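# Sort two cable coils into teal and red trays

## Task

Place the smaller of the two cable coils inside the teal tray and the bigger one inside the red tray, and finish with neither hand in contact with either coil.

## Robot and tools

Robot: two arms, left_arm and right_arm. right_arm ends in a right hand and left_arm in a mirrored left hand. Each hand has index, middle and ring fingers plus a thumb, 16 hinge motors in all. Base poses in the scene frame: left_arm at (-0.013, +0.237, 0) m, quat_wxyz (+1.000, 0, 0, +0.011); right_arm at (-0.032, -0.359, 0) m, quat_wxyz (+1.000, 0, 0, +0.005). A two-camera stand sits behind the arms. Loose objects may occasionally get a brief nudge from outside.

Scene frame: origin at table-top height, halfway between the nominal bases. +x points out over the table, +z up, +y toward left_arm. Image left/right does not match arm names.

Hand point axes (right hand): +z runs along straightened fingers toward the tips, +x crosses the palm away from the thumb, +y points out of the palm face. On the left hand +x points toward the thumb instead. The palm face is at y = -0.062, z from -0.110 to -0.049 m. Knuckles sit at z = -0.017 and straight fingertips reach 0.139 m beyond. A rigid mast on the palm side of the wrist (x +0.05 to +0.10, sign flipped on the left hand; z -0.16 to -0.11; y up to +0.06) can strike objects.

execute_actions(actions, cameras). actions is a list of actions, each 0.5 s. An action is a list of up to 15 rows, one per 1/30 s step; if fewer rows are given, the last row repeats to fill 15. Every row has 48 numbers in [-1, 1] and always covers both arms: left dx, dy, dz, rx, ry, rz, then 16 left hinge goals, left current_limit, left speed, then the same 24 for the right arm.
- dx..rz: an offset, not a pose, measured from that arm's Hand target as it stood when the action began, along that Hand target's own axes. Each row counts from that same start, not from the previous row; a second action with the same offset moves further. Scale: 1.0 = 0.6 m or 180 degrees; rx, ry, rz form one rotation vector.
- Hinge numbers: absolute goal angles, scaled linearly between each hinge's stops, in this order: index_abd, index_mcp, index_pip, index_dip, middle_abd, middle_mcp, middle_pip, middle_dip, ring_abd, ring_mcp, ring_pip, ring_dip, thumb_cmc, thumb_axl, thumb_mcp, thumb_ipl. Brackets (degrees at +1, at -1; straight value): _abd (-60, +60; +0.00), sideways away from the thumb toward -1; _mcp (-18, +128; +0.75), _pip (-29, +108; +0.58), _dip (-21, +117; +0.70), bending toward the palm toward -1; thumb_cmc (-20, +120; +0.71), swinging the thumb in front of the palm toward -1; thumb_axl (-27, +140; +0.68), twisting the thumb about its straight line; thumb_mcp (-69, +109; +0.23) and thumb_ipl (-77, +108; +0.17), bending it. A 0 is a real goal: to leave a hand unchanged, resend its hand_goal, hand_current_limit and hand_speed.
- current_limit: -1 maps to 0 mA, +1 to 550 mA, floor 11 mA; low limits also slow hinges and may not lift a finger. speed: set-point rate (speed + 1)/2 of 8.5 rad/s. Initial values +0.4 and -0.6; last written values persist.
cameras: list of names, ["all"], or [] for none. Omitted or null gives all images for an empty actions list and none otherwise. An unknown name makes the call invalid. An empty actions list just reports state and images.

zoom_image(camera, region): camera is cam_head_left, cam_head_right, cam_high, cam_left_wrist or cam_right_wrist, and must appear in the newest images. region [x0, y0, x1, y1] in pixels from the top-left, at most 504 by 504. Image sizes: head and high cameras 672x504, wrist cameras 616x616.

finished_scene(scene): optional scene = 1; ends the scene permanently. Answering without any tool call also ends it.

Results: end_effector_position (m) and end_effector_quat_wxyz in the scene frame, possibly a few cm off, more at long reach. Hand target is the last commanded pose after clipping; the next offsets start from it. Joint positions, velocities ("within noise" when at rest; the line may be absent) and torques (include arm weight, per-unit offset, noisy; positive toward larger position; numbers 3 and 4 wrap at ±28 N m). Per motor: hand_goal, hand_measured (same scale), hand_current_ma (positive pushes toward -1), hand_state: moving, goal, blocked or overload. A step list of end_effector_position during motion. MOTOR HOT and OVER-TEMPERATURE FAULT lines warn of heat.

Motion: each step the commanded orientation is limited to 40 degrees from the measured one; damped IK favours position. The hand often rests short of target and sags under load, especially after repeated lifts; an all-zero action requests the target again, or send the remaining gap as an offset. Tiny moves may not begin. To stop pushing, command back past the hand point. Near the waist axis a small move can swing the whole arm. Joint ranges (rad): waist -2.880..2.880, shoulder 0..3.142, elbow 0..3.019 (straight 2.964), wrist pitch -1.693..1.571, wrist yaw -1.571..1.571, wrist roll -2.094..2.094.

Gripping: a finger presses only while its goal lies past the object surface; gear friction may keep a grip after lowering the limit. A motor at 495 mA or more for 5 s accumulated shuts off for 10 s and drops its hold. If an arm is stopped, hand commands sent meanwhile are discarded.

Avoid: dropping coils or releasing them while moving, slamming or hard pushing, striking fixed or heavy objects, anything leaving the table, any contact between the two arms or one hand gripping the other's fingers, holding loads or stretched poses so long that motors overheat (85 °C warning, 100 °C arm collapses for 30 to 60 s). Finish with both hands clear of the coils and the coils resting in their trays.

Each tool is called after "Call:" by a JSON object that holds its "op" and its "data".

## Session

Call:
{"op": "execute_actions", "data": {"actions": []}}

Scene clock: 0.00 s.
left_arm: end_effector_position=(+0.5942, +0.1640, +0.2580) hand_goal=(+0.000, +0.754, +0.576, +0.696, +0.000, +0.754, +0.576, +0.696, +0.000, +0.754, +0.576, +0.696, +0.714, +0.678, +0.226, +0.168) hand_measured=(+0.000, +0.754, +0.576, +0.696, +0.000, +0.754, +0.576, +0.696, +0.000, +0.754, +0.576, +0.696, +0.714, +0.678, +0.226, +0.168) hand_current_ma=(+0, +0, +0, +0, +0, +0, +0, +0, +0, +0, +0, +0, +0, +0, +0, +0) hand_state=(goal, goal, goal, goal, goal, goal, goal, goal, goal, goal, goal, goal, goal, goal, goal, goal) hand_current_limit=0.40 hand_speed=-0.60 end_effector_quat_wxyz=(+0.023, -0.050, +0.953, -0.299) | right_arm: end_effector_position=(+0.3762, -0.0217, +0.3251) hand_goal=(+0.000, +0.754, +0.576, +0.696, +0.000, +0.754, +0.576, +0.696, +0.000, +0.754, +0.576, +0.696, +0.714, +0.678, +0.226, +0.168) hand_measured=(+0.000, +0.754, +0.576, +0.696, +0.000, +0.754, +0.576, +0.696, +0.000, +0.754, +0.576, +0.696, +0.714, +0.678, +0.226, +0.168) hand_current_ma=(+0, +0, +0, +0, +0, +0, +0, +0, +0, +0, +0, +0, +0, +0, +0, +0) hand_state=(goal, goal, goal, goal, goal, goal, goal, goal, goal, goal, goal, goal, goal, goal, goal, goal) hand_current_limit=0.40 hand_speed=-0.60 end_effector_quat_wxyz=(+0.177, +0.378, +0.533, +0.736)
Joint positions: left_arm=[-0.087 2.001 2.202 -1.637 0.596 -1.783] | right_arm=[0.815 1.475 0.594 1.027 0.105 0.365]
Joint velocities: within noise
Joint torques (N m): no reading
Heat: left arm: hottest shoulder 34 °C; right arm: hottest waist 30 °C.
Hand target: left_arm +0.5984, +0.1636, +0.2739; +0.041, -0.044, +0.952, -0.301 | right_arm +0.3780, -0.0197, +0.3424; +0.179, +0.370, +0.520, +0.749

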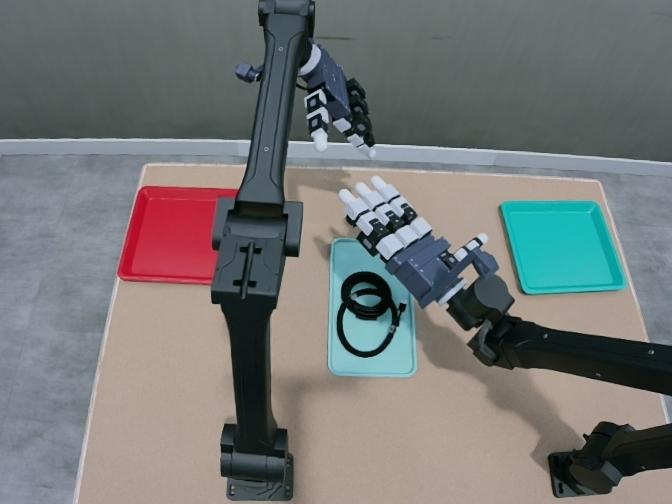

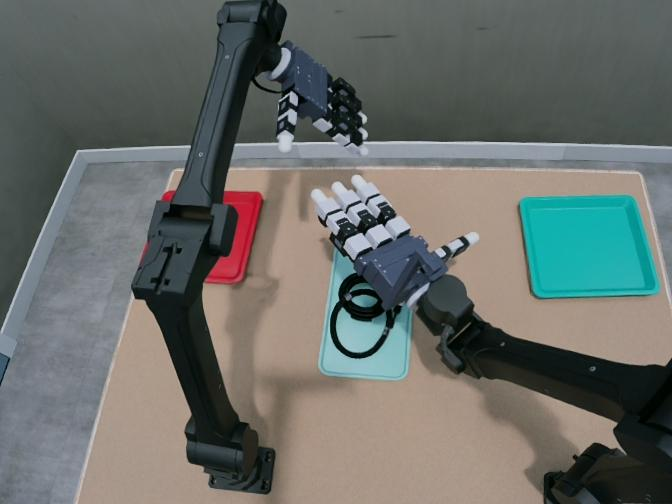

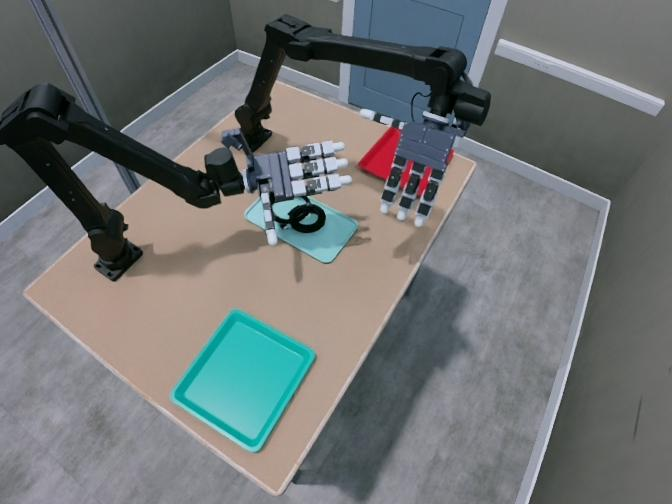

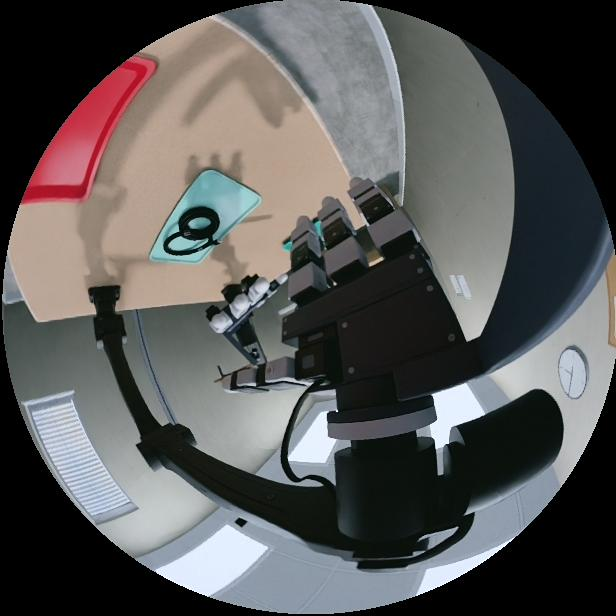

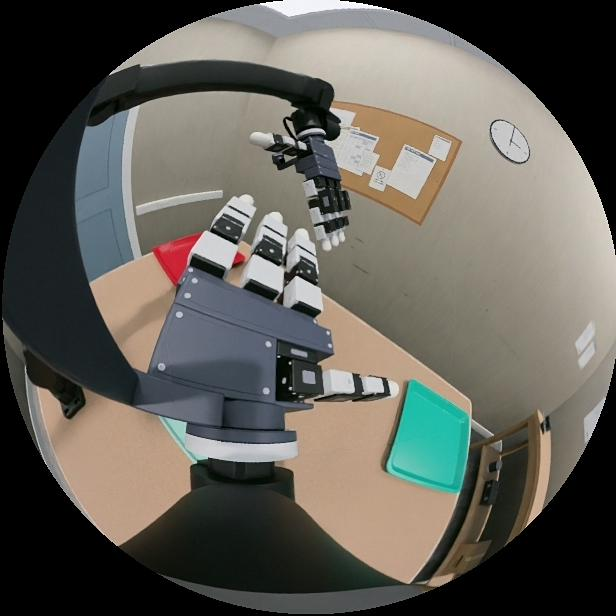

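Call:
{"op": "zoom_image", "data": {"camera": "cam_head_left", "region": [310, 220, 440, 390]}}

Call:
{"op": "zoom_image", "data": {"camera": "cam_high", "region": [230, 180, 370, 270]}}

Call:
{"op": "zoom_image", "data": {"camera": "cam_left_wrist", "region": [140, 160, 270, 270]}}

Scaled by 2.965 from the camera's 672x504 image, which has a finer 960x720 frame.

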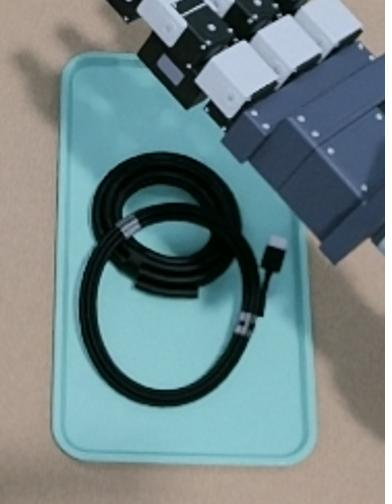

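Scaled by 3.600 from the camera's 672x504 image, which has a finer 960x720 frame.

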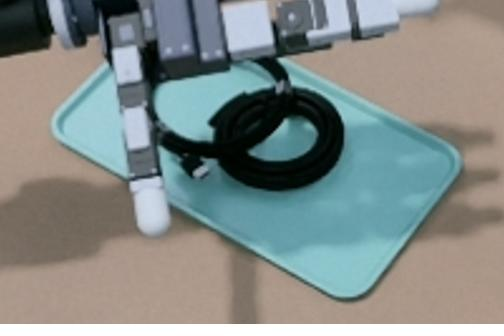

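Scaled by 3.877 from the camera's 616x616 image, which has a finer 880x880 frame.

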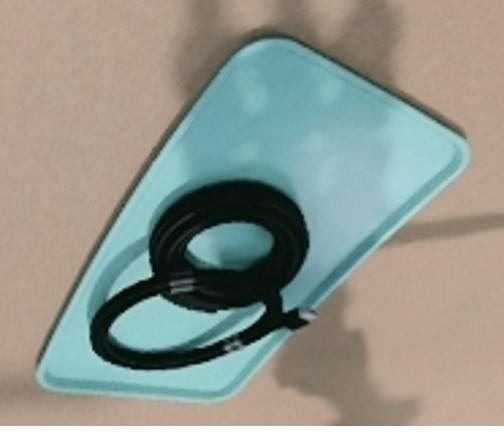

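Call:
{"op": "execute_actions", "data": {"actions": [[[0,0,0,0.042,0.102,0.100, 0,0.754,0.576,0.696,0,0.754,0.576,0.696,0,0.754,0.576,0.696,0.714,0.678,0.226,0.168,0.4,-0.6, -0.115,0.122,-0.235,0,0,0, 0,0.754,0.576,0.696,0,0.754,0.576,0.696,0,0.754,0.576,0.696,0.714,0.678,0.226,0.168,0.4,-0.6]],[[0,0,0,0.042,0.102,0.100, 0,0.754,0.576,0.696,0,0.754,0.576,0.696,0,0.754,0.576,0.696,0.714,0.678,0.226,0.168,0.4,-0.6, -0.115,0.122,-0.235,0,0,0, 0,0.754,0.576,0.696,0,0.754,0.576,0.696,0,0.754,0.576,0.696,0.714,0.678,0.226,0.168,0.4,-0.6]]], "cameras": ["cam_head_left", "cam_high"]}}

Scene clock: 70.43 s.
left_arm: end_effector_position=(+0.6013, +0.1623, +0.2584) hand_goal=(+0.000, +0.754, +0.576, +0.696, +0.000, +0.754, +0.576, +0.696, +0.000, +0.754, +0.576, +0.696, +0.714, +0.678, +0.226, +0.168) hand_measured=(+0.000, +0.748, +0.576, +0.696, +0.000, +0.746, +0.574, +0.696, +0.000, +0.746, +0.574, +0.696, +0.710, +0.678, +0.224, +0.168) hand_current_ma=(-2, -18, -2, +0, -2, -25, -3, +0, -2, -24, -5, +0, -15, -2, -7, -1) hand_state=(goal, goal, goal, goal, goal, goal, goal, goal, goal, goal, goal, goal, goal, goal, goal, goal) hand_current_limit=0.40 hand_speed=-0.60 end_effector_quat_wxyz=(+0.092, +0.274, +0.901, -0.323) | right_arm: end_effector_position=(+0.2743, -0.3516, +0.3450) hand_goal=(+0.000, +0.754, +0.576, +0.696, +0.000, +0.754, +0.576, +0.696, +0.000, +0.754, +0.576, +0.696, +0.714, +0.678, +0.226, +0.168) hand_measured=(+0.002, +0.764, +0.578, +0.696, +0.002, +0.766, +0.578, +0.696, +0.002, +0.766, +0.578, +0.696, +0.726, +0.678, +0.226, +0.168) hand_current_ma=(+1, +13, +1, +0, +1, +14, +1, +0, +1, +16, +1, +0, +15, +0, +0, +0) hand_state=(goal, goal, goal, goal, goal, goal, goal, goal, goal, goal, goal, goal, goal, goal, goal, goal) hand_current_limit=0.40 hand_speed=-0.60 end_effector_quat_wxyz=(+0.172, +0.390, +0.519, +0.741)
Joint positions: left_arm=[-0.071 1.902 2.042 -1.685 0.684 -1.039] | right_arm=[-0.353 0.583 0.127 0.762 -1.022 0.68]
Joint torques (N m): left_arm=[1.79 -23.06 7.83 0.28 0.62 0.14] | right_arm=[1.03 -0.38 13.19 2.1 0.23 -0.1]
Heat: left arm: hottest elbow 41 °C; right arm: hottest elbow 34 °C.
Hand target: left_arm +0.5984, +0.1635, +0.2740; -0.160, +0.347, +0.837, -0.391 | right_arm +0.2777, -0.3499, +0.3726; +0.179, +0.370, +0.520, +0.749
Off the commanded pose: left_arm 0.016 m, 32 deg | right_arm 0.028 m, 3 deg.
joint sent to its limit (left arm) — joint 4 (wrist pitch), lower limit. The joint targets are off in orientation, not in position.
Step readings (end_effector_position of left_arm | right_arm):
0: (+0.5942, +0.1640, +0.2580) | (+0.3762, -0.0217, +0.3251)
1: (+0.5946, +0.1594, +0.2579) | (+0.3715, -0.0276, +0.3212)
2: (+0.5949, +0.1511, +0.2580) | (+0.3642, -0.0363, +0.3229)
4: (+0.5931, +0.1496, +0.2562) | (+0.3418, -0.0941, +0.3266)
8: (+0.5963, +0.1543, +0.2537) | (+0.3197, -0.1838, +0.3487)
15: (+0.6014, +0.1570, +0.2537) | (+0.3217, -0.1904, +0.3498)
16: (+0.6015, +0.1554, +0.2518) | (+0.3175, -0.1906, +0.3453)
17: (+0.5998, +0.1532, +0.2506) | (+0.3111, -0.1991, +0.3458)
19: (+0.5928, +0.1549, +0.2468) | (+0.2894, -0.2541, +0.3518)
23: (+0.5950, +0.1598, +0.2513) | (+0.2587, -0.3240, +0.3701)
30: (+0.6002, +0.1624, +0.2601) | (+0.2720, -0.3504, +0.3479)
Images, in order (width x height): cam_head_left 672x504, cam_high 672x504.

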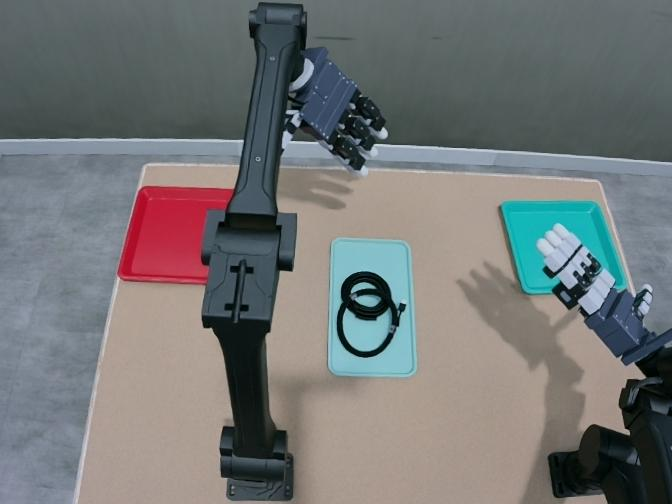

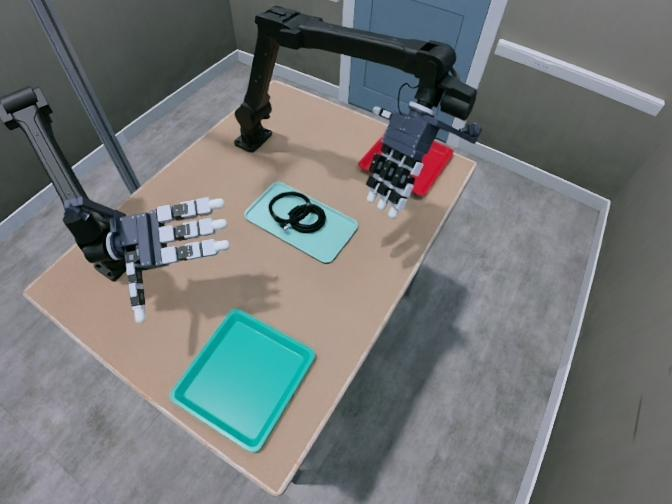

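Call:
{"op": "execute_actions", "data": {"actions": [[[0.071,-0.091,0.108,0,0,0, 0,0.685,-0.445,0.188,0,0.685,-0.445,0.188,0,1,0.576,0.696,-0.686,0.678,-0.225,0.168,0.4,-0.6, -0.055,0.01,0.062,0.1595,-0.098,0.0258, 0,0.754,0.576,0.696,0,0.754,0.576,0.696,0,0.754,0.576,0.696,0.714,0.678,0.226,0.168,0.4,-0.6]],[[0.071,-0.091,0.108,0,0,0, 0,0.685,-0.445,0.188,0,0.685,-0.445,0.188,0,1,0.576,0.696,-0.686,0.678,-0.225,0.168,0.4,-0.6, 0,0,0,0.1595,-0.098,0.0258, 0,0.754,0.576,0.696,0,0.754,0.576,0.696,0,0.754,0.576,0.696,0.714,0.678,0.226,0.168,0.4,-0.6]],[[0,0,0,0,0,0, 0,0.685,-0.445,0.188,0,0.685,-0.445,0.188,0,1,0.576,0.696,-0.686,0.678,-0.225,0.168,0.4,-0.6, 0,0,0,0.1595,-0.098,0.0258, 0,0.754,0.576,0.696,0,0.754,0.576,0.696,0,0.754,0.576,0.696,0.714,0.678,0.226,0.168,0.4,-0.6]]], "cameras": ["cam_head_left","cam_head_right", "cam_high","cam_left_wrist"]}}

Scene clock: 74.37 s.
left_arm: end_effector_position=(+0.4163, +0.1001, +0.2671) hand_goal=(+0.000, +0.686, -0.444, +0.188, +0.000, +0.686, -0.444, +0.188, +0.000, +1.000, +0.576, +0.696, -0.686, +0.678, -0.224, +0.168) hand_measured=(+0.000, +0.682, -0.440, +0.192, +0.000, +0.680, -0.438, +0.192, +0.000, +0.986, +0.574, +0.696, -0.678, +0.676, -0.224, +0.168) hand_current_ma=(-2, -16, +15, +9, -1, -18, +18, +10, -1, -53, -5, +0, +23, -4, +3, -1) hand_state=(goal, goal, goal, goal, goal, goal, goal, goal, goal, goal, goal, goal, goal, goal, goal, goal) hand_current_limit=0.40 hand_speed=-0.60 end_effector_quat_wxyz=(+0.014, +0.308, +0.889, -0.338) | right_arm: end_effector_position=(+0.3271, -0.3459, +0.3534) hand_goal=(+0.000, +0.754, +0.576, +0.696, +0.000, +0.754, +0.576, +0.696, +0.000, +0.754, +0.576, +0.696, +0.714, +0.678, +0.226, +0.168) hand_measured=(+0.002, +0.754, +0.576, +0.696, +0.002, +0.754, +0.576, +0.696, +0.002, +0.754, +0.576, +0.696, +0.716, +0.678, +0.222, +0.166) hand_current_ma=(+1, +0, +0, +0, +1, +0, +0, +0, +1, +0, +0, +0, +1, +0, -3, -2) hand_state=(goal, goal, goal, goal, goal, goal, goal, goal, goal, goal, goal, goal, goal, goal, goal, goal) hand_current_limit=0.40 hand_speed=-0.60 end_effector_quat_wxyz=(+0.055, +0.697, +0.712, +0.060)
Joint positions: left_arm=[-0.232 1.508 1.555 -1.686 0.688 -1.088] | right_arm=[0.126 0.983 1.25 -1.676 0.013 0.112]
Joint torques (N m): left_arm=[2.43 -14.1 8.87 0.25 0.8 -0.05] | right_arm=[-0.62 -6.24 11.54 0.27 0.15 0.01]
Heat: left arm: hottest elbow 41 °C; right arm: hottest elbow 35 °C.
Hand target: left_arm +0.4184, +0.1037, +0.2738; -0.160, +0.347, +0.837, -0.391 | right_arm +0.3278, -0.3498, +0.3729; +0.000, +0.707, +0.707, +0.000
Off the commanded pose: left_arm 0.008 m, 22 deg | right_arm 0.020 m, 9 deg.
joint sent to its limit (left arm) — joint 4 (wrist pitch), lower limit. The joint targets are off in orientation, not in position.
joint sent to its limit (right arm) — joint 4 (wrist pitch), lower limit. The joint targets are off in orientation, not in position.
Step readings (end_effector_position of left_arm | right_arm):
0: (+0.6013, +0.1623, +0.2584) | (+0.2743, -0.3516, +0.3450)
1: (+0.5949, +0.1598, +0.2527) | (+0.2769, -0.3466, +0.3433)
2: (+0.5822, +0.1594, +0.2487) | (+0.2843, -0.3408, +0.3366)
4: (+0.5427, +0.1565, +0.2361) | (+0.3021, -0.3450, +0.3316)
8: (+0.5142, +0.1394, +0.2468) | (+0.3261, -0.3666, +0.3317)
15: (+0.5066, +0.1294, +0.2696) | (+0.3224, -0.3586, +0.3371)
16: (+0.5005, +0.1268, +0.2653) | (+0.3235, -0.3650, +0.3362)
17: (+0.4900, +0.1262, +0.2598) | (+0.3228, -0.3753, +0.3297)
19: (+0.4534, +0.1220, +0.2462) | (+0.3178, -0.3786, +0.3269)
23: (+0.4234, +0.1047, +0.2523) | (+0.3235, -0.3564, +0.3532)
30: (+0.4166, +0.1000, +0.2671) | (+0.3265, -0.3516, +0.3511)
31: (+0.4165, +0.1000, +0.2671) | (+0.3237, -0.3610, +0.3494)
32: (+0.4165, +0.1000, +0.2671) | (+0.3126, -0.3753, +0.3440)
34: (+0.4164, +0.1000, +0.2671) | (+0.3144, -0.3698, +0.3530)
38: (+0.4163, +0.1001, +0.2671) | (+0.3329, -0.3401, +0.3543)
45: (+0.4163, +0.1001, +0.2671) | (+0.3278, -0.3447, +0.3530)
Images, in order (width x height): cam_head_left 672x504, cam_head_right 672x504, cam_high 672x504, cam_left_wrist 616x616.

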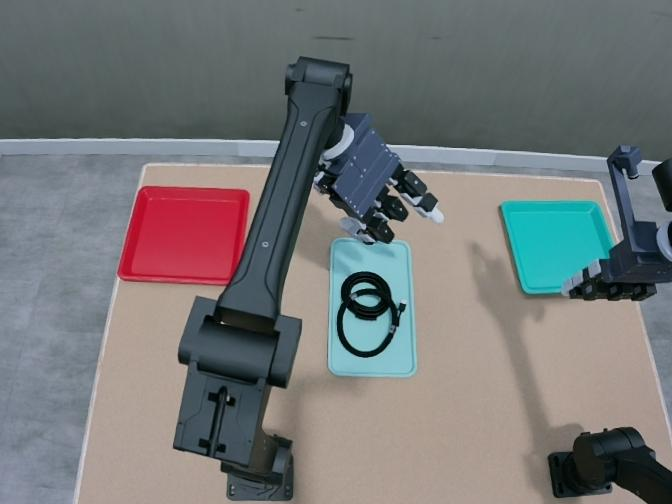

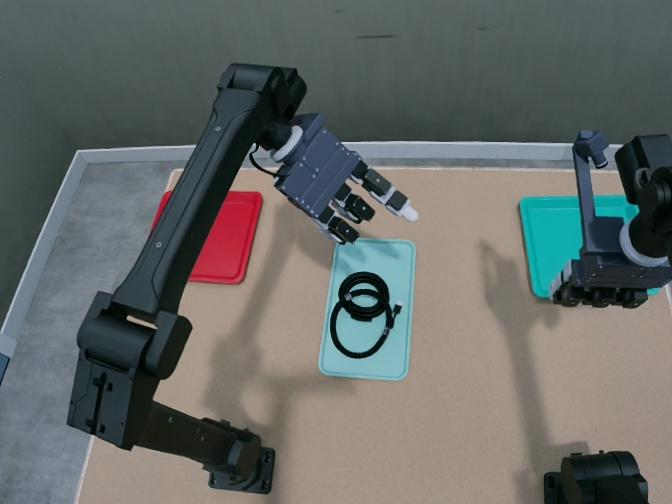

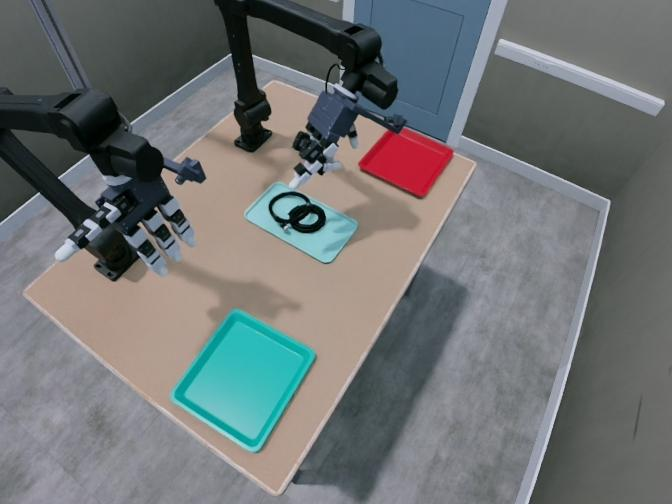

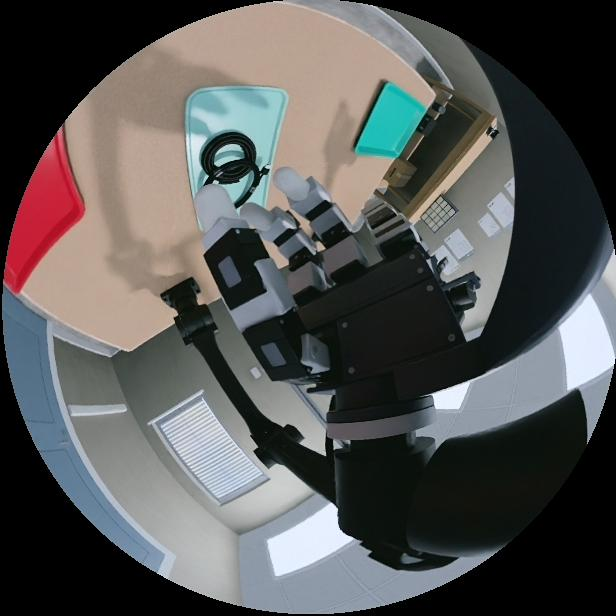

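Call:
{"op": "execute_actions", "data": {"actions": [[[0.052,-0.067,0.184,0,0.0426,0.0357, 0,0.685,-0.445,0.188,0,0.685,-0.445,0.188,0,1,0.576,0.696,-0.686,0.678,-0.225,0.168,0.4,-0.6, 0,0,0,0,0,0, 0,0.754,0.576,0.696,0,0.754,0.576,0.696,0,0.754,0.576,0.696,0.714,0.678,0.226,0.168,0.4,-0.6]],[[0.025,-0.033,0.247,0,0,0, 0,0.685,-0.445,0.188,0,0.685,-0.445,0.188,0,1,0.576,0.696,-0.686,0.678,-0.225,0.168,0.4,-0.6, 0,0,0,0,0,0, 0,0.754,0.576,0.696,0,0.754,0.576,0.696,0,0.754,0.576,0.696,0.714,0.678,0.226,0.168,0.4,-0.6]]], "cameras": ["cam_head_left","cam_head_right", "cam_high","cam_left_wrist"]}}

Scene clock: 84.43 s.
left_arm: end_effector_position=(+0.1979, -0.0095, +0.1439) hand_goal=(+0.000, +0.686, -0.444, +0.188, +0.000, +0.686, -0.444, +0.188, +0.000, +1.000, +0.576, +0.696, -0.686, +0.678, -0.224, +0.168) hand_measured=(+0.000, +0.678, -0.442, +0.190, +0.000, +0.678, -0.442, +0.192, -0.002, +0.988, +0.574, +0.696, -0.686, +0.678, -0.224, +0.168) hand_current_ma=(-2, -24, +3, +8, -2, -27, +3, +9, -2, -41, -7, +0, +1, -1, +1, -1) hand_state=(goal, goal, goal, goal, goal, goal, goal, goal, goal, goal, goal, goal, goal, goal, goal, goal) hand_current_limit=0.40 hand_speed=-0.60 end_effector_quat_wxyz=(-0.211, +0.419, +0.801, -0.373) | right_arm: end_effector_position=(+0.3271, -0.3462, +0.3534) hand_goal=(+0.000, +0.754, +0.576, +0.696, +0.000, +0.754, +0.576, +0.696, +0.000, +0.754, +0.576, +0.696, +0.714, +0.678, +0.226, +0.168) hand_measured=(+0.002, +0.754, +0.576, +0.696, +0.002, +0.754, +0.576, +0.696, +0.002, +0.754, +0.576, +0.696, +0.716, +0.678, +0.222, +0.166) hand_current_ma=(+1, +0, +0, +0, +1, +0, +0, +0, +1, +0, +0, +0, +1, +0, -3, -2) hand_state=(goal, goal, goal, goal, goal, goal, goal, goal, goal, goal, goal, goal, goal, goal, goal, goal) hand_current_limit=0.40 hand_speed=-0.60 end_effector_quat_wxyz=(+0.055, +0.698, +0.711, +0.060)
Joint positions: left_arm=[-0.673 1.433 1.092 -1.623 0.816 -1.086] | right_arm=[0.126 0.983 1.25 -1.676 0.013 0.116]
Joint torques (N m): left_arm=[2.26 -11.99 8.53 0.06 0.75 -0.09] | right_arm=[0.21 -6.59 11.84 0.47 0.13 -0.02]
Heat: left arm: hottest elbow 42 °C; right arm: hottest elbow 35 °C.
Hand target: left_arm +0.2067, -0.0129, +0.1533; -0.194, +0.419, +0.804, -0.375 | right_arm +0.3278, -0.3498, +0.3729; +0.000, +0.707, +0.707, +0.000
Off the commanded pose: left_arm 0.013 m, 2 deg | right_arm 0.020 m, 9 deg.
joint sent to its limit (right arm) — joint 4 (wrist pitch), lower limit. The joint targets are off in orientation, not in position.
Step readings (end_effector_position of left_arm | right_arm):
0: (+0.4163, +0.1001, +0.2671) | (+0.3271, -0.3460, +0.3534)
1: (+0.4097, +0.0976, +0.2606) | (+0.3271, -0.3460, +0.3534)
2: (+0.3994, +0.0949, +0.2535) | (+0.3271, -0.3460, +0.3534)
4: (+0.3584, +0.0811, +0.2322) | (+0.3271, -0.3461, +0.3534)
8: (+0.3129, +0.0440, +0.2172) | (+0.3271, -0.3461, +0.3534)
15: (+0.3126, +0.0441, +0.2194) | (+0.3271, -0.3462, +0.3534)
16: (+0.3045, +0.0400, +0.2131) | (+0.3271, -0.3462, +0.3534)
17: (+0.2913, +0.0308, +0.2067) | (+0.3271, -0.3462, +0.3534)
19: (+0.2480, +0.0175, +0.1815) | (+0.3271, -0.3462, +0.3534)
23: (+0.1925, -0.0084, +0.1472) | (+0.3271, -0.3462, +0.3534)
30: (+0.1971, -0.0104, +0.1438) | (+0.3271, -0.3462, +0.3534)
Images, in order (width x height): cam_head_left 672x504, cam_head_right 672x504, cam_high 672x504, cam_left_wrist 616x616.

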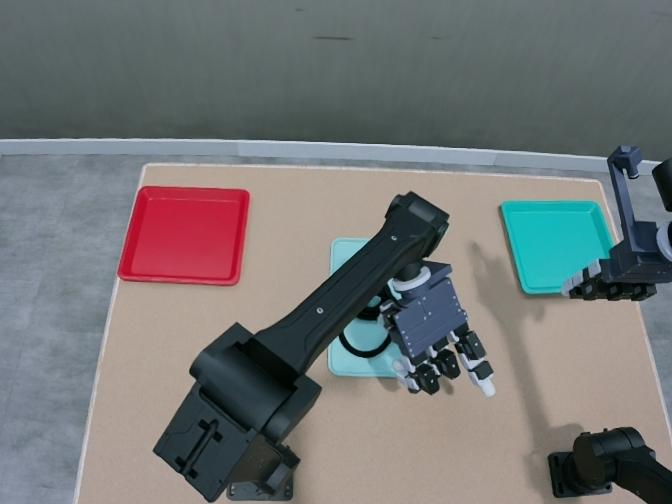

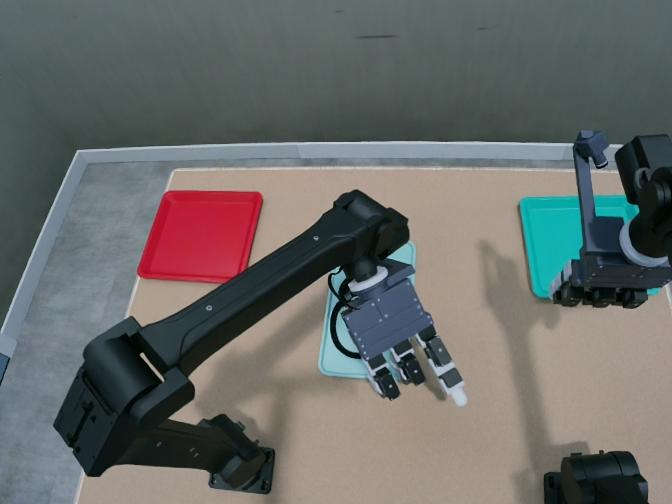

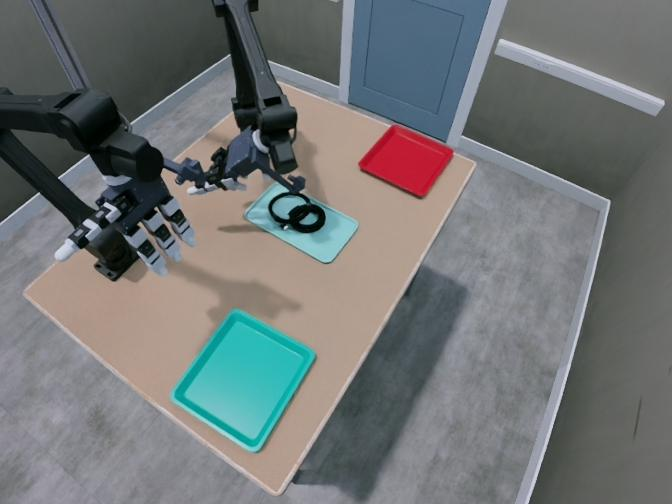

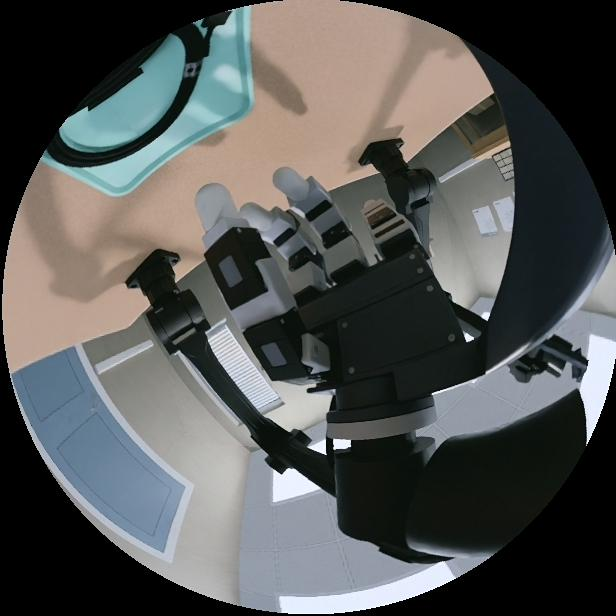

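Call:
{"op": "zoom_image", "data": {"camera": "cam_head_right", "region": [300, 230, 480, 410]}}

Call:
{"op": "zoom_image", "data": {"camera": "cam_high", "region": [160, 130, 370, 280]}}

Scaled by 2.800 from the camera's 672x504 image, which has a finer 960x720 frame.

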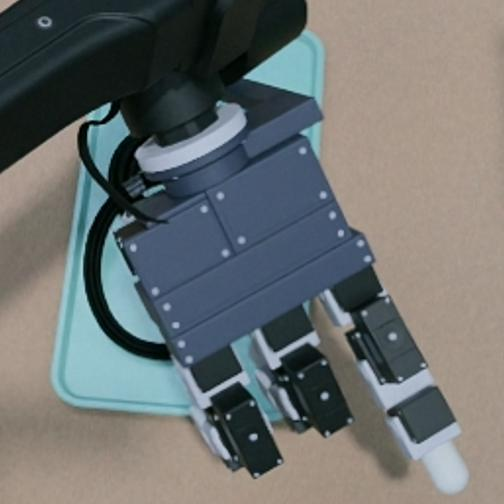

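Scaled by 2.400 from the camera's 672x504 image, which has a finer 960x720 frame.

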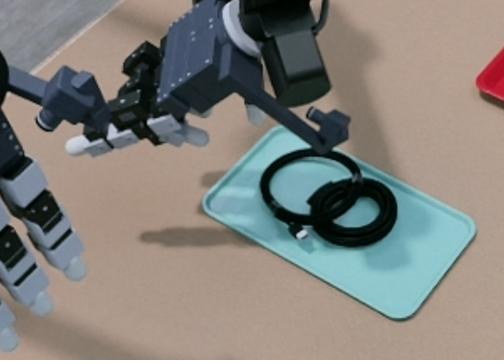

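Call:
{"op": "execute_actions", "data": {"actions": [[[-0.011,0.090,0.062,0,0,0, 0,0.685,-0.445,0.188,0,0.685,-0.445,0.188,0,1,0.576,0.696,-0.686,0.678,-0.225,0.168,0.4,-0.6, 0,0,0,0,0,0, 0,0.754,0.576,0.696,0,0.754,0.576,0.696,0,0.754,0.576,0.696,0.714,0.678,0.226,0.168,0.4,-0.6]]], "cameras": ["cam_head_left","cam_head_right", "cam_high","cam_left_wrist"]}}

Call:
{"op": "zoom_image", "data": {"camera": "cam_high", "region": [200, 130, 360, 270]}}

Call:
{"op": "zoom_image", "data": {"camera": "cam_left_wrist", "region": [0, 0, 300, 300]}}

Scene clock: 93.67 s.
left_arm: end_effector_position=(+0.2095, -0.0144, +0.0839) hand_goal=(+0.000, +0.686, -0.444, +0.188, +0.000, +0.686, -0.444, +0.188, +0.000, +1.000, +0.576, +0.696, -0.686, +0.678, -0.224, +0.168) hand_measured=(+0.000, +0.682, -0.442, +0.190, +0.000, +0.680, -0.442, +0.192, +0.000, +0.990, +0.574, +0.696, -0.686, +0.678, -0.224, +0.168) hand_current_ma=(-1, -16, +3, +8, -1, -19, +3, +9, -1, -33, -6, +0, +2, -1, +1, -1) hand_state=(goal, goal, goal, goal, goal, goal, goal, goal, goal, goal, goal, goal, goal, goal, goal, goal) hand_current_limit=0.40 hand_speed=-0.60 end_effector_quat_wxyz=(-0.206, +0.418, +0.803, -0.373) | right_arm: end_effector_position=(+0.3271, -0.3462, +0.3534) hand_goal=(+0.000, +0.754, +0.576, +0.696, +0.000, +0.754, +0.576, +0.696, +0.000, +0.754, +0.576, +0.696, +0.714, +0.678, +0.226, +0.168) hand_measured=(+0.002, +0.754, +0.576, +0.696, +0.002, +0.754, +0.576, +0.696, +0.002, +0.754, +0.576, +0.696, +0.716, +0.678, +0.222, +0.166) hand_current_ma=(+1, +0, +0, +0, +1, +0, +0, +0, +1, +0, +0, +0, +1, +0, -3, -2) hand_state=(goal, goal, goal, goal, goal, goal, goal, goal, goal, goal, goal, goal, goal, goal, goal, goal) hand_current_limit=0.40 hand_speed=-0.60 end_effector_quat_wxyz=(+0.055, +0.698, +0.711, +0.060)
Joint positions: left_arm=[-0.665 1.524 1.022 -1.453 0.813 -1.087] | right_arm=[0.126 0.983 1.25 -1.676 0.013 0.116]
Joint torques (N m): left_arm=[2.43 -12.81 6.8 0.06 0.75 0.03] | right_arm=[-0.15 -6.12 11.69 0.29 0.15 -0.01]
Heat: left arm: hottest elbow 41 °C; right arm: hottest elbow 35 °C.
Hand target: left_arm +0.2158, -0.0150, +0.0882; -0.193, +0.419, +0.804, -0.375 | right_arm +0.3278, -0.3498, +0.3729; +0.000, +0.707, +0.707, +0.000
Off the commanded pose: left_arm 0.007 m, 1 deg | right_arm 0.020 m, 9 deg.
joint sent to its limit (right arm) — joint 4 (wrist pitch), lower limit. The joint targets are off in orientation, not in position.
Step readings (end_effector_position of left_arm | right_arm):
0: (+0.1978, -0.0095, +0.1439) | (+0.3271, -0.3462, +0.3534)
1: (+0.1994, -0.0106, +0.1396) | (+0.3271, -0.3462, +0.3534)
2: (+0.2045, -0.0135, +0.1329) | (+0.3271, -0.3462, +0.3534)
4: (+0.2089, -0.0156, +0.1145) | (+0.3271, -0.3462, +0.3534)
8: (+0.2088, -0.0139, +0.0884) | (+0.3271, -0.3462, +0.3534)
15: (+0.2095, -0.0144, +0.0839) | (+0.3271, -0.3462, +0.3534)
Images, in order (width x height): cam_head_left 672x504, cam_head_right 672x504, cam_high 672x504, cam_left_wrist 616x616.

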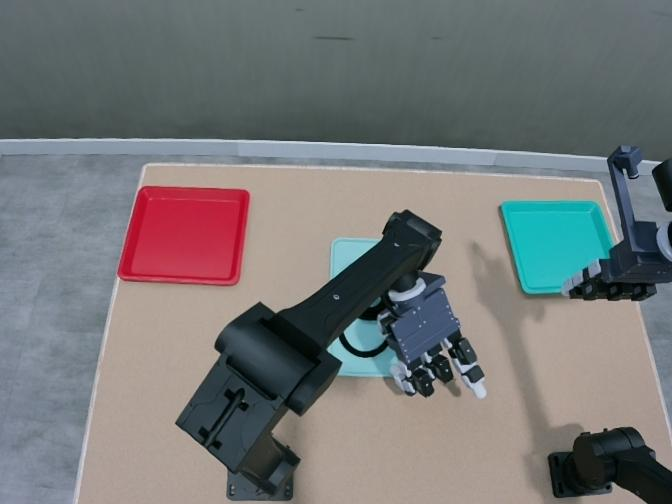

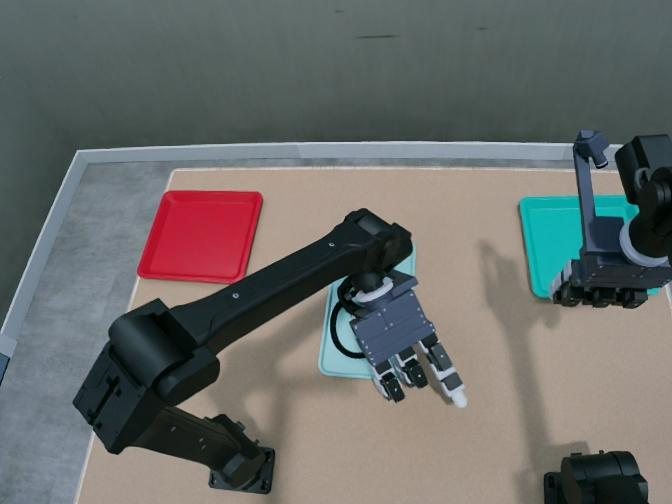

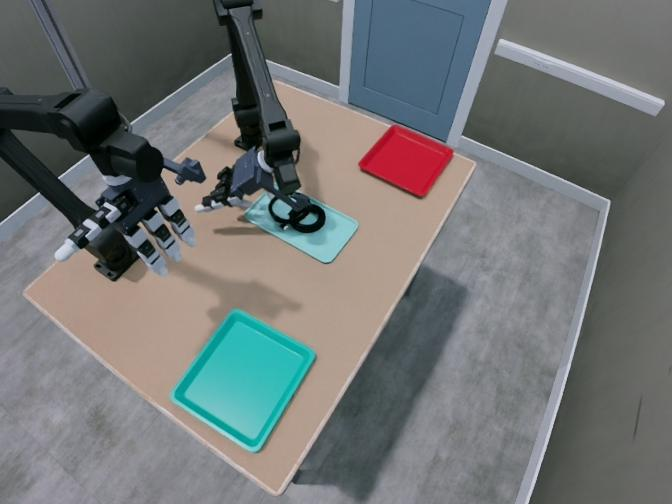

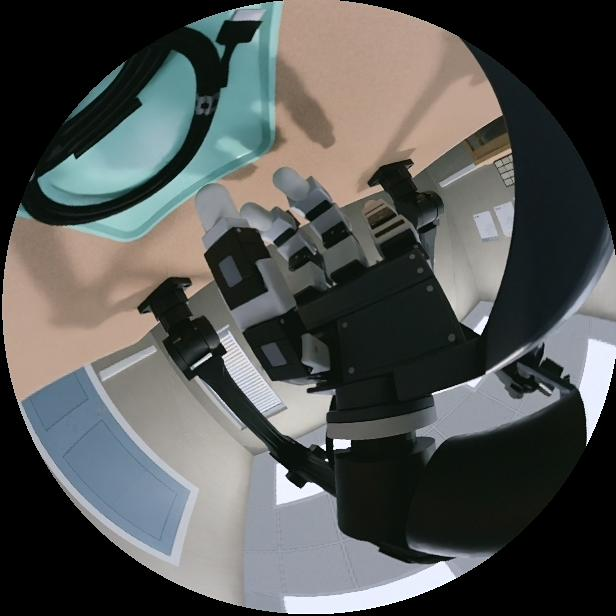

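Scaled by 3.150 from the camera's 672x504 image, which has a finer 960x720 frame.

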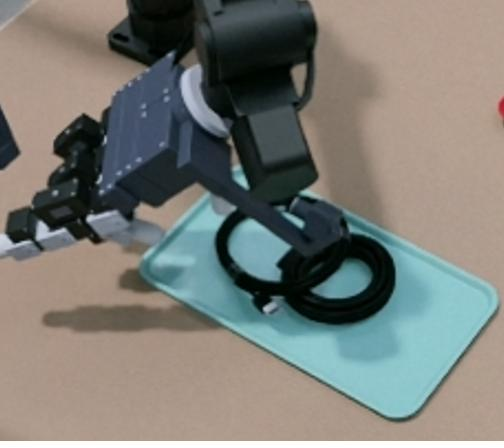

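Scaled by 1.680 from the camera's 616x616 image, which has a finer 880x880 frame.

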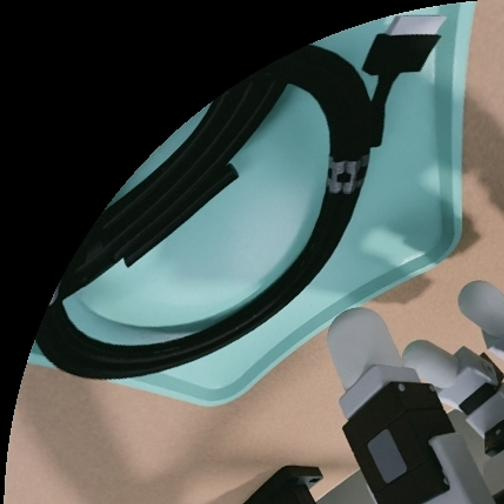

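Call:
{"op": "execute_actions", "data": {"actions": [[[-0.0015,0.0447,0.035,0,-0.0213,-0.0179, 0,0.548,-0.416,0.232,0,0.548,-0.416,0.232,0,1,0.576,0.696,-0.686,0.678,-0.225,0.168,0.4,-0.6, 0,0,0,0,0,0, 0,0.754,0.576,0.696,0,0.754,0.576,0.696,0,0.754,0.576,0.696,0.714,0.678,0.226,0.168,0.4,-0.6]]], "cameras": ["cam_head_right", "cam_high","cam_left_wrist"]}}

Call:
{"op": "zoom_image", "data": {"camera": "cam_high", "region": [200, 130, 360, 270]}}

Call:
{"op": "zoom_image", "data": {"camera": "cam_left_wrist", "region": [0, 0, 300, 300]}}

Scene clock: 101.13 s.
left_arm: end_effector_position=(+0.2134, -0.0164, +0.0550) hand_goal=(+0.000, +0.548, -0.416, +0.232, +0.000, +0.548, -0.416, +0.232, +0.000, +1.000, +0.576, +0.696, -0.686, +0.678, -0.224, +0.168) hand_measured=(+0.000, +0.546, -0.418, +0.230, +0.000, +0.546, -0.418, +0.230, +0.000, +0.990, +0.574, +0.696, -0.684, +0.678, -0.224, +0.168) hand_current_ma=(-1, -5, -3, -6, +0, -6, -4, -7, +0, -32, -6, +0, +3, +0, +1, -1) hand_state=(goal, goal, goal, goal, goal, goal, goal, goal, goal, goal, goal, goal, goal, goal, goal, goal) hand_current_limit=0.40 hand_speed=-0.60 end_effector_quat_wxyz=(-0.179, +0.391, +0.817, -0.384) | right_arm: end_effector_position=(+0.3271, -0.3462, +0.3534) hand_goal=(+0.000, +0.754, +0.576, +0.696, +0.000, +0.754, +0.576, +0.696, +0.000, +0.754, +0.576, +0.696, +0.714, +0.678, +0.226, +0.168) hand_measured=(+0.002, +0.754, +0.576, +0.696, +0.002, +0.754, +0.576, +0.696, +0.002, +0.754, +0.576, +0.696, +0.716, +0.678, +0.222, +0.166) hand_current_ma=(+1, +0, +0, +0, +1, +0, +0, +0, +1, +0, +0, +0, +1, +0, -3, -2) hand_state=(goal, goal, goal, goal, goal, goal, goal, goal, goal, goal, goal, goal, goal, goal, goal, goal) hand_current_limit=0.40 hand_speed=-0.60 end_effector_quat_wxyz=(+0.055, +0.698, +0.711, +0.060)
Joint positions: left_arm=[-0.652 1.532 0.953 -1.283 0.837 -1.177] | right_arm=[0.126 0.983 1.25 -1.676 0.013 0.116]
Joint torques (N m): left_arm=[2.43 -11.22 6.42 0.24 0.75 -0.09] | right_arm=[0.03 -5.89 11.52 0.46 0.18 -0.02]
Heat: left arm: hottest elbow 41 °C; right arm: hottest elbow 35 °C.
Hand target: left_arm +0.2174, -0.0151, +0.0541; -0.177, +0.383, +0.821, -0.384 | right_arm +0.3278, -0.3498, +0.3729; +0.000, +0.707, +0.707, +0.000
Off the commanded pose: left_arm 0.004 m, 1 deg | right_arm 0.020 m, 9 deg.
joint sent to its limit (right arm) — joint 4 (wrist pitch), lower limit. The joint targets are off in orientation, not in position.
Step readings (end_effector_position of left_arm | right_arm):
0: (+0.2095, -0.0144, +0.0839) | (+0.3271, -0.3462, +0.3534)
1: (+0.2098, -0.0159, +0.0813) | (+0.3271, -0.3462, +0.3534)
2: (+0.2119, -0.0203, +0.0765) | (+0.3271, -0.3462, +0.3534)
4: (+0.2147, -0.0205, +0.0650) | (+0.3271, -0.3462, +0.3534)
8: (+0.2132, -0.0164, +0.0553) | (+0.3271, -0.3462, +0.3534)
15: (+0.2136, -0.0166, +0.0550) | (+0.3271, -0.3462, +0.3534)
Images, in order (width x height): cam_head_right 672x504, cam_high 672x504, cam_left_wrist 616x616.

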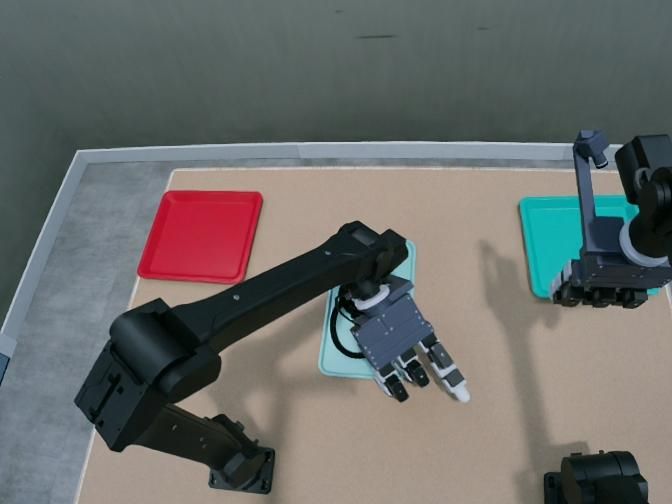

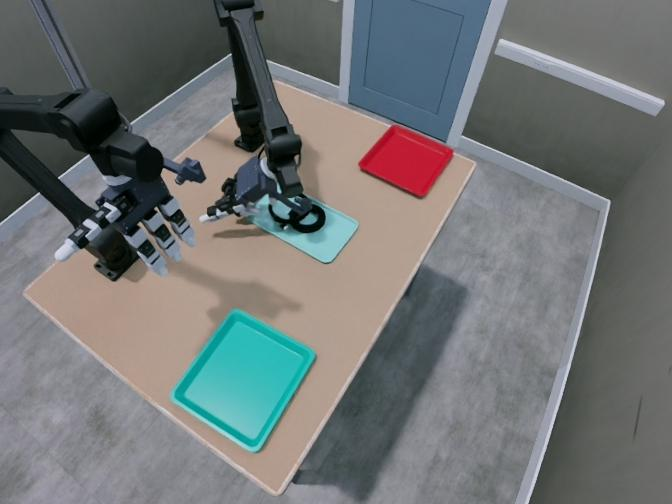

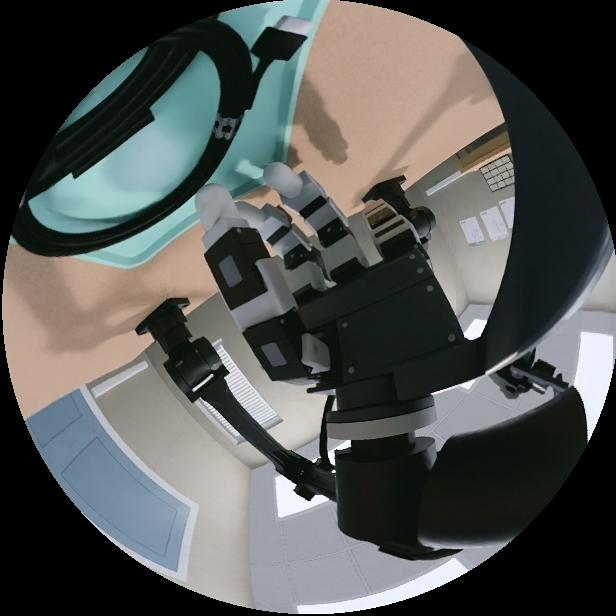

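Scaled by 3.150 from the camera's 672x504 image, which has a finer 960x720 frame.

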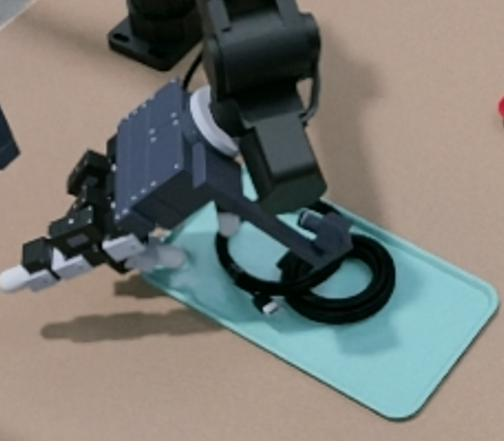

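Scaled by 1.680 from the camera's 616x616 image, which has a finer 880x880 frame.

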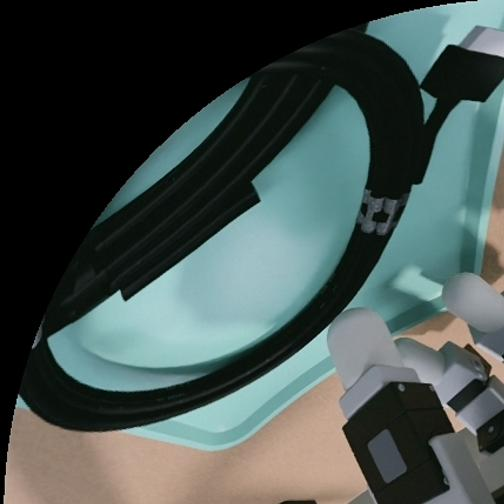

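Call:
{"op": "execute_actions", "data": {"actions": [[[0,0.0217,0.0182,0,0,0, 0,0.548,-0.416,0.232,0,0.548,-0.416,0.232,0,1,0.576,0.696,-0.686,0.678,-0.225,0.168,0.4,-0.6, 0,0,0,0,0,0, 0,0.754,0.576,0.696,0,0.754,0.576,0.696,0,0.754,0.576,0.696,0.714,0.678,0.226,0.168,0.4,-0.6]]], "cameras": ["cam_high","cam_left_wrist"]}}

Call:
{"op": "zoom_image", "data": {"camera": "cam_high", "region": [220, 150, 320, 250]}}

Call:
{"op": "zoom_image", "data": {"camera": "cam_left_wrist", "region": [0, 0, 300, 300]}}

Scene clock: 103.20 s.
left_arm: end_effector_position=(+0.2151, -0.0176, +0.0402) hand_goal=(+0.000, +0.548, -0.416, +0.232, +0.000, +0.548, -0.416, +0.232, +0.000, +1.000, +0.576, +0.696, -0.686, +0.678, -0.224, +0.168) hand_measured=(+0.000, +0.546, -0.418, +0.230, +0.000, +0.546, -0.418, +0.230, +0.000, +0.990, +0.574, +0.696, -0.684, +0.678, -0.224, +0.168) hand_current_ma=(-1, -6, -3, -6, +0, -6, -4, -7, +0, -32, -6, +0, +3, +0, +1, -1) hand_state=(goal, goal, goal, goal, goal, goal, goal, goal, goal, goal, goal, goal, goal, goal, goal, goal) hand_current_limit=0.40 hand_speed=-0.60 end_effector_quat_wxyz=(-0.176, +0.392, +0.817, -0.384) | right_arm: end_effector_position=(+0.3271, -0.3462, +0.3534) hand_goal=(+0.000, +0.754, +0.576, +0.696, +0.000, +0.754, +0.576, +0.696, +0.000, +0.754, +0.576, +0.696, +0.714, +0.678, +0.226, +0.168) hand_measured=(+0.002, +0.754, +0.576, +0.696, +0.002, +0.754, +0.576, +0.696, +0.002, +0.754, +0.576, +0.696, +0.716, +0.678, +0.222, +0.166) hand_current_ma=(+1, +0, +0, +0, +1, +0, +0, +0, +1, +0, +0, +0, +1, +0, -3, -2) hand_state=(goal, goal, goal, goal, goal, goal, goal, goal, goal, goal, goal, goal, goal, goal, goal, goal) hand_current_limit=0.40 hand_speed=-0.60 end_effector_quat_wxyz=(+0.055, +0.698, +0.711, +0.060)
Joint positions: left_arm=[-0.652 1.556 0.935 -1.234 0.837 -1.178] | right_arm=[0.126 0.983 1.25 -1.676 0.013 0.116]
Joint torques (N m): left_arm=[2.43 -11.11 5.96 0.25 0.75 -0.08] | right_arm=[0.15 -6.3 11.71 0.55 0.2 0.02]
Heat: left arm: hottest elbow 41 °C; right arm: hottest elbow 35 °C.
Hand target: left_arm +0.2175, -0.0152, +0.0372; -0.177, +0.383, +0.821, -0.384 | right_arm +0.3278, -0.3498, +0.3729; +0.000, +0.707, +0.707, +0.000
Off the commanded pose: left_arm 0.005 m, 1 deg | right_arm 0.020 m, 9 deg.
joint sent to its limit (right arm) — joint 4 (wrist pitch), lower limit. The joint targets are off in orientation, not in position.
Step readings (end_effector_position of left_arm | right_arm):
0: (+0.2134, -0.0164, +0.0550) | (+0.3271, -0.3462, +0.3534)
1: (+0.2142, -0.0169, +0.0538) | (+0.3271, -0.3462, +0.3534)
2: (+0.2152, -0.0177, +0.0520) | (+0.3271, -0.3462, +0.3534)
4: (+0.2164, -0.0185, +0.0472) | (+0.3271, -0.3462, +0.3534)
8: (+0.2151, -0.0176, +0.0410) | (+0.3271, -0.3462, +0.3534)
15: (+0.2151, -0.0176, +0.0402) | (+0.3271, -0.3462, +0.3534)
Images, in order (width x height): cam_high 672x504, cam_left_wrist 616x616.

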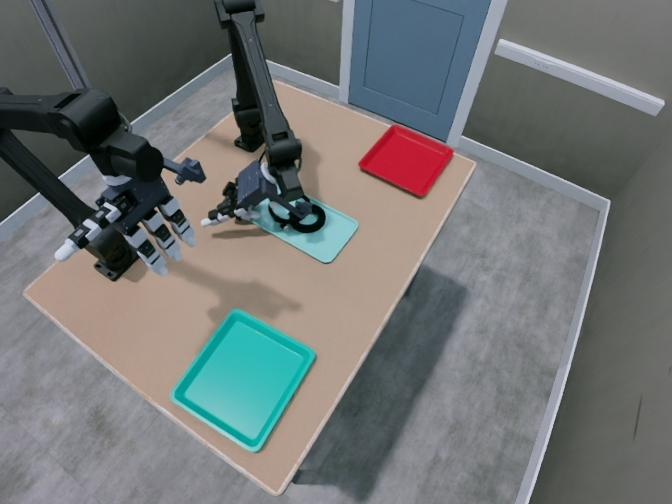

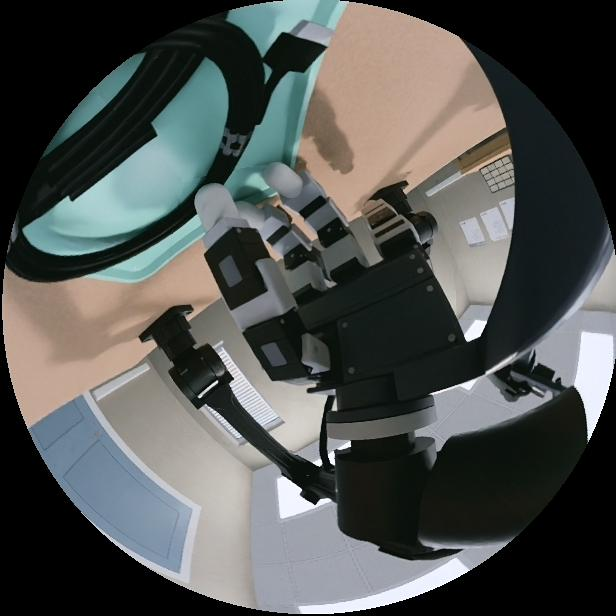

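Scaled by 5.040 from the camera's 672x504 image, which has a finer 960x720 frame.

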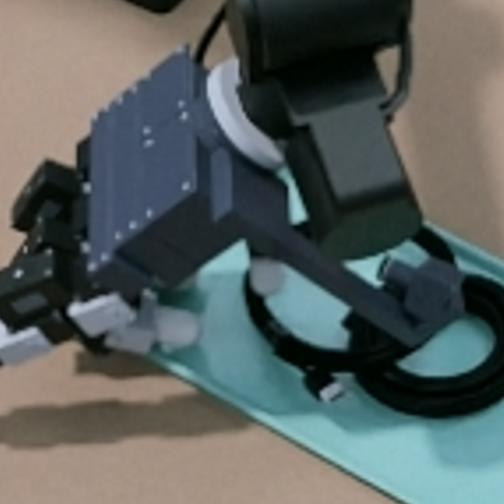

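Scaled by 1.680 from the camera's 616x616 image, which has a finer 880x880 frame.

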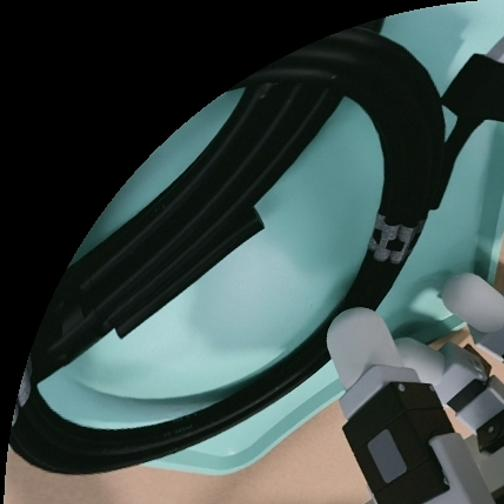

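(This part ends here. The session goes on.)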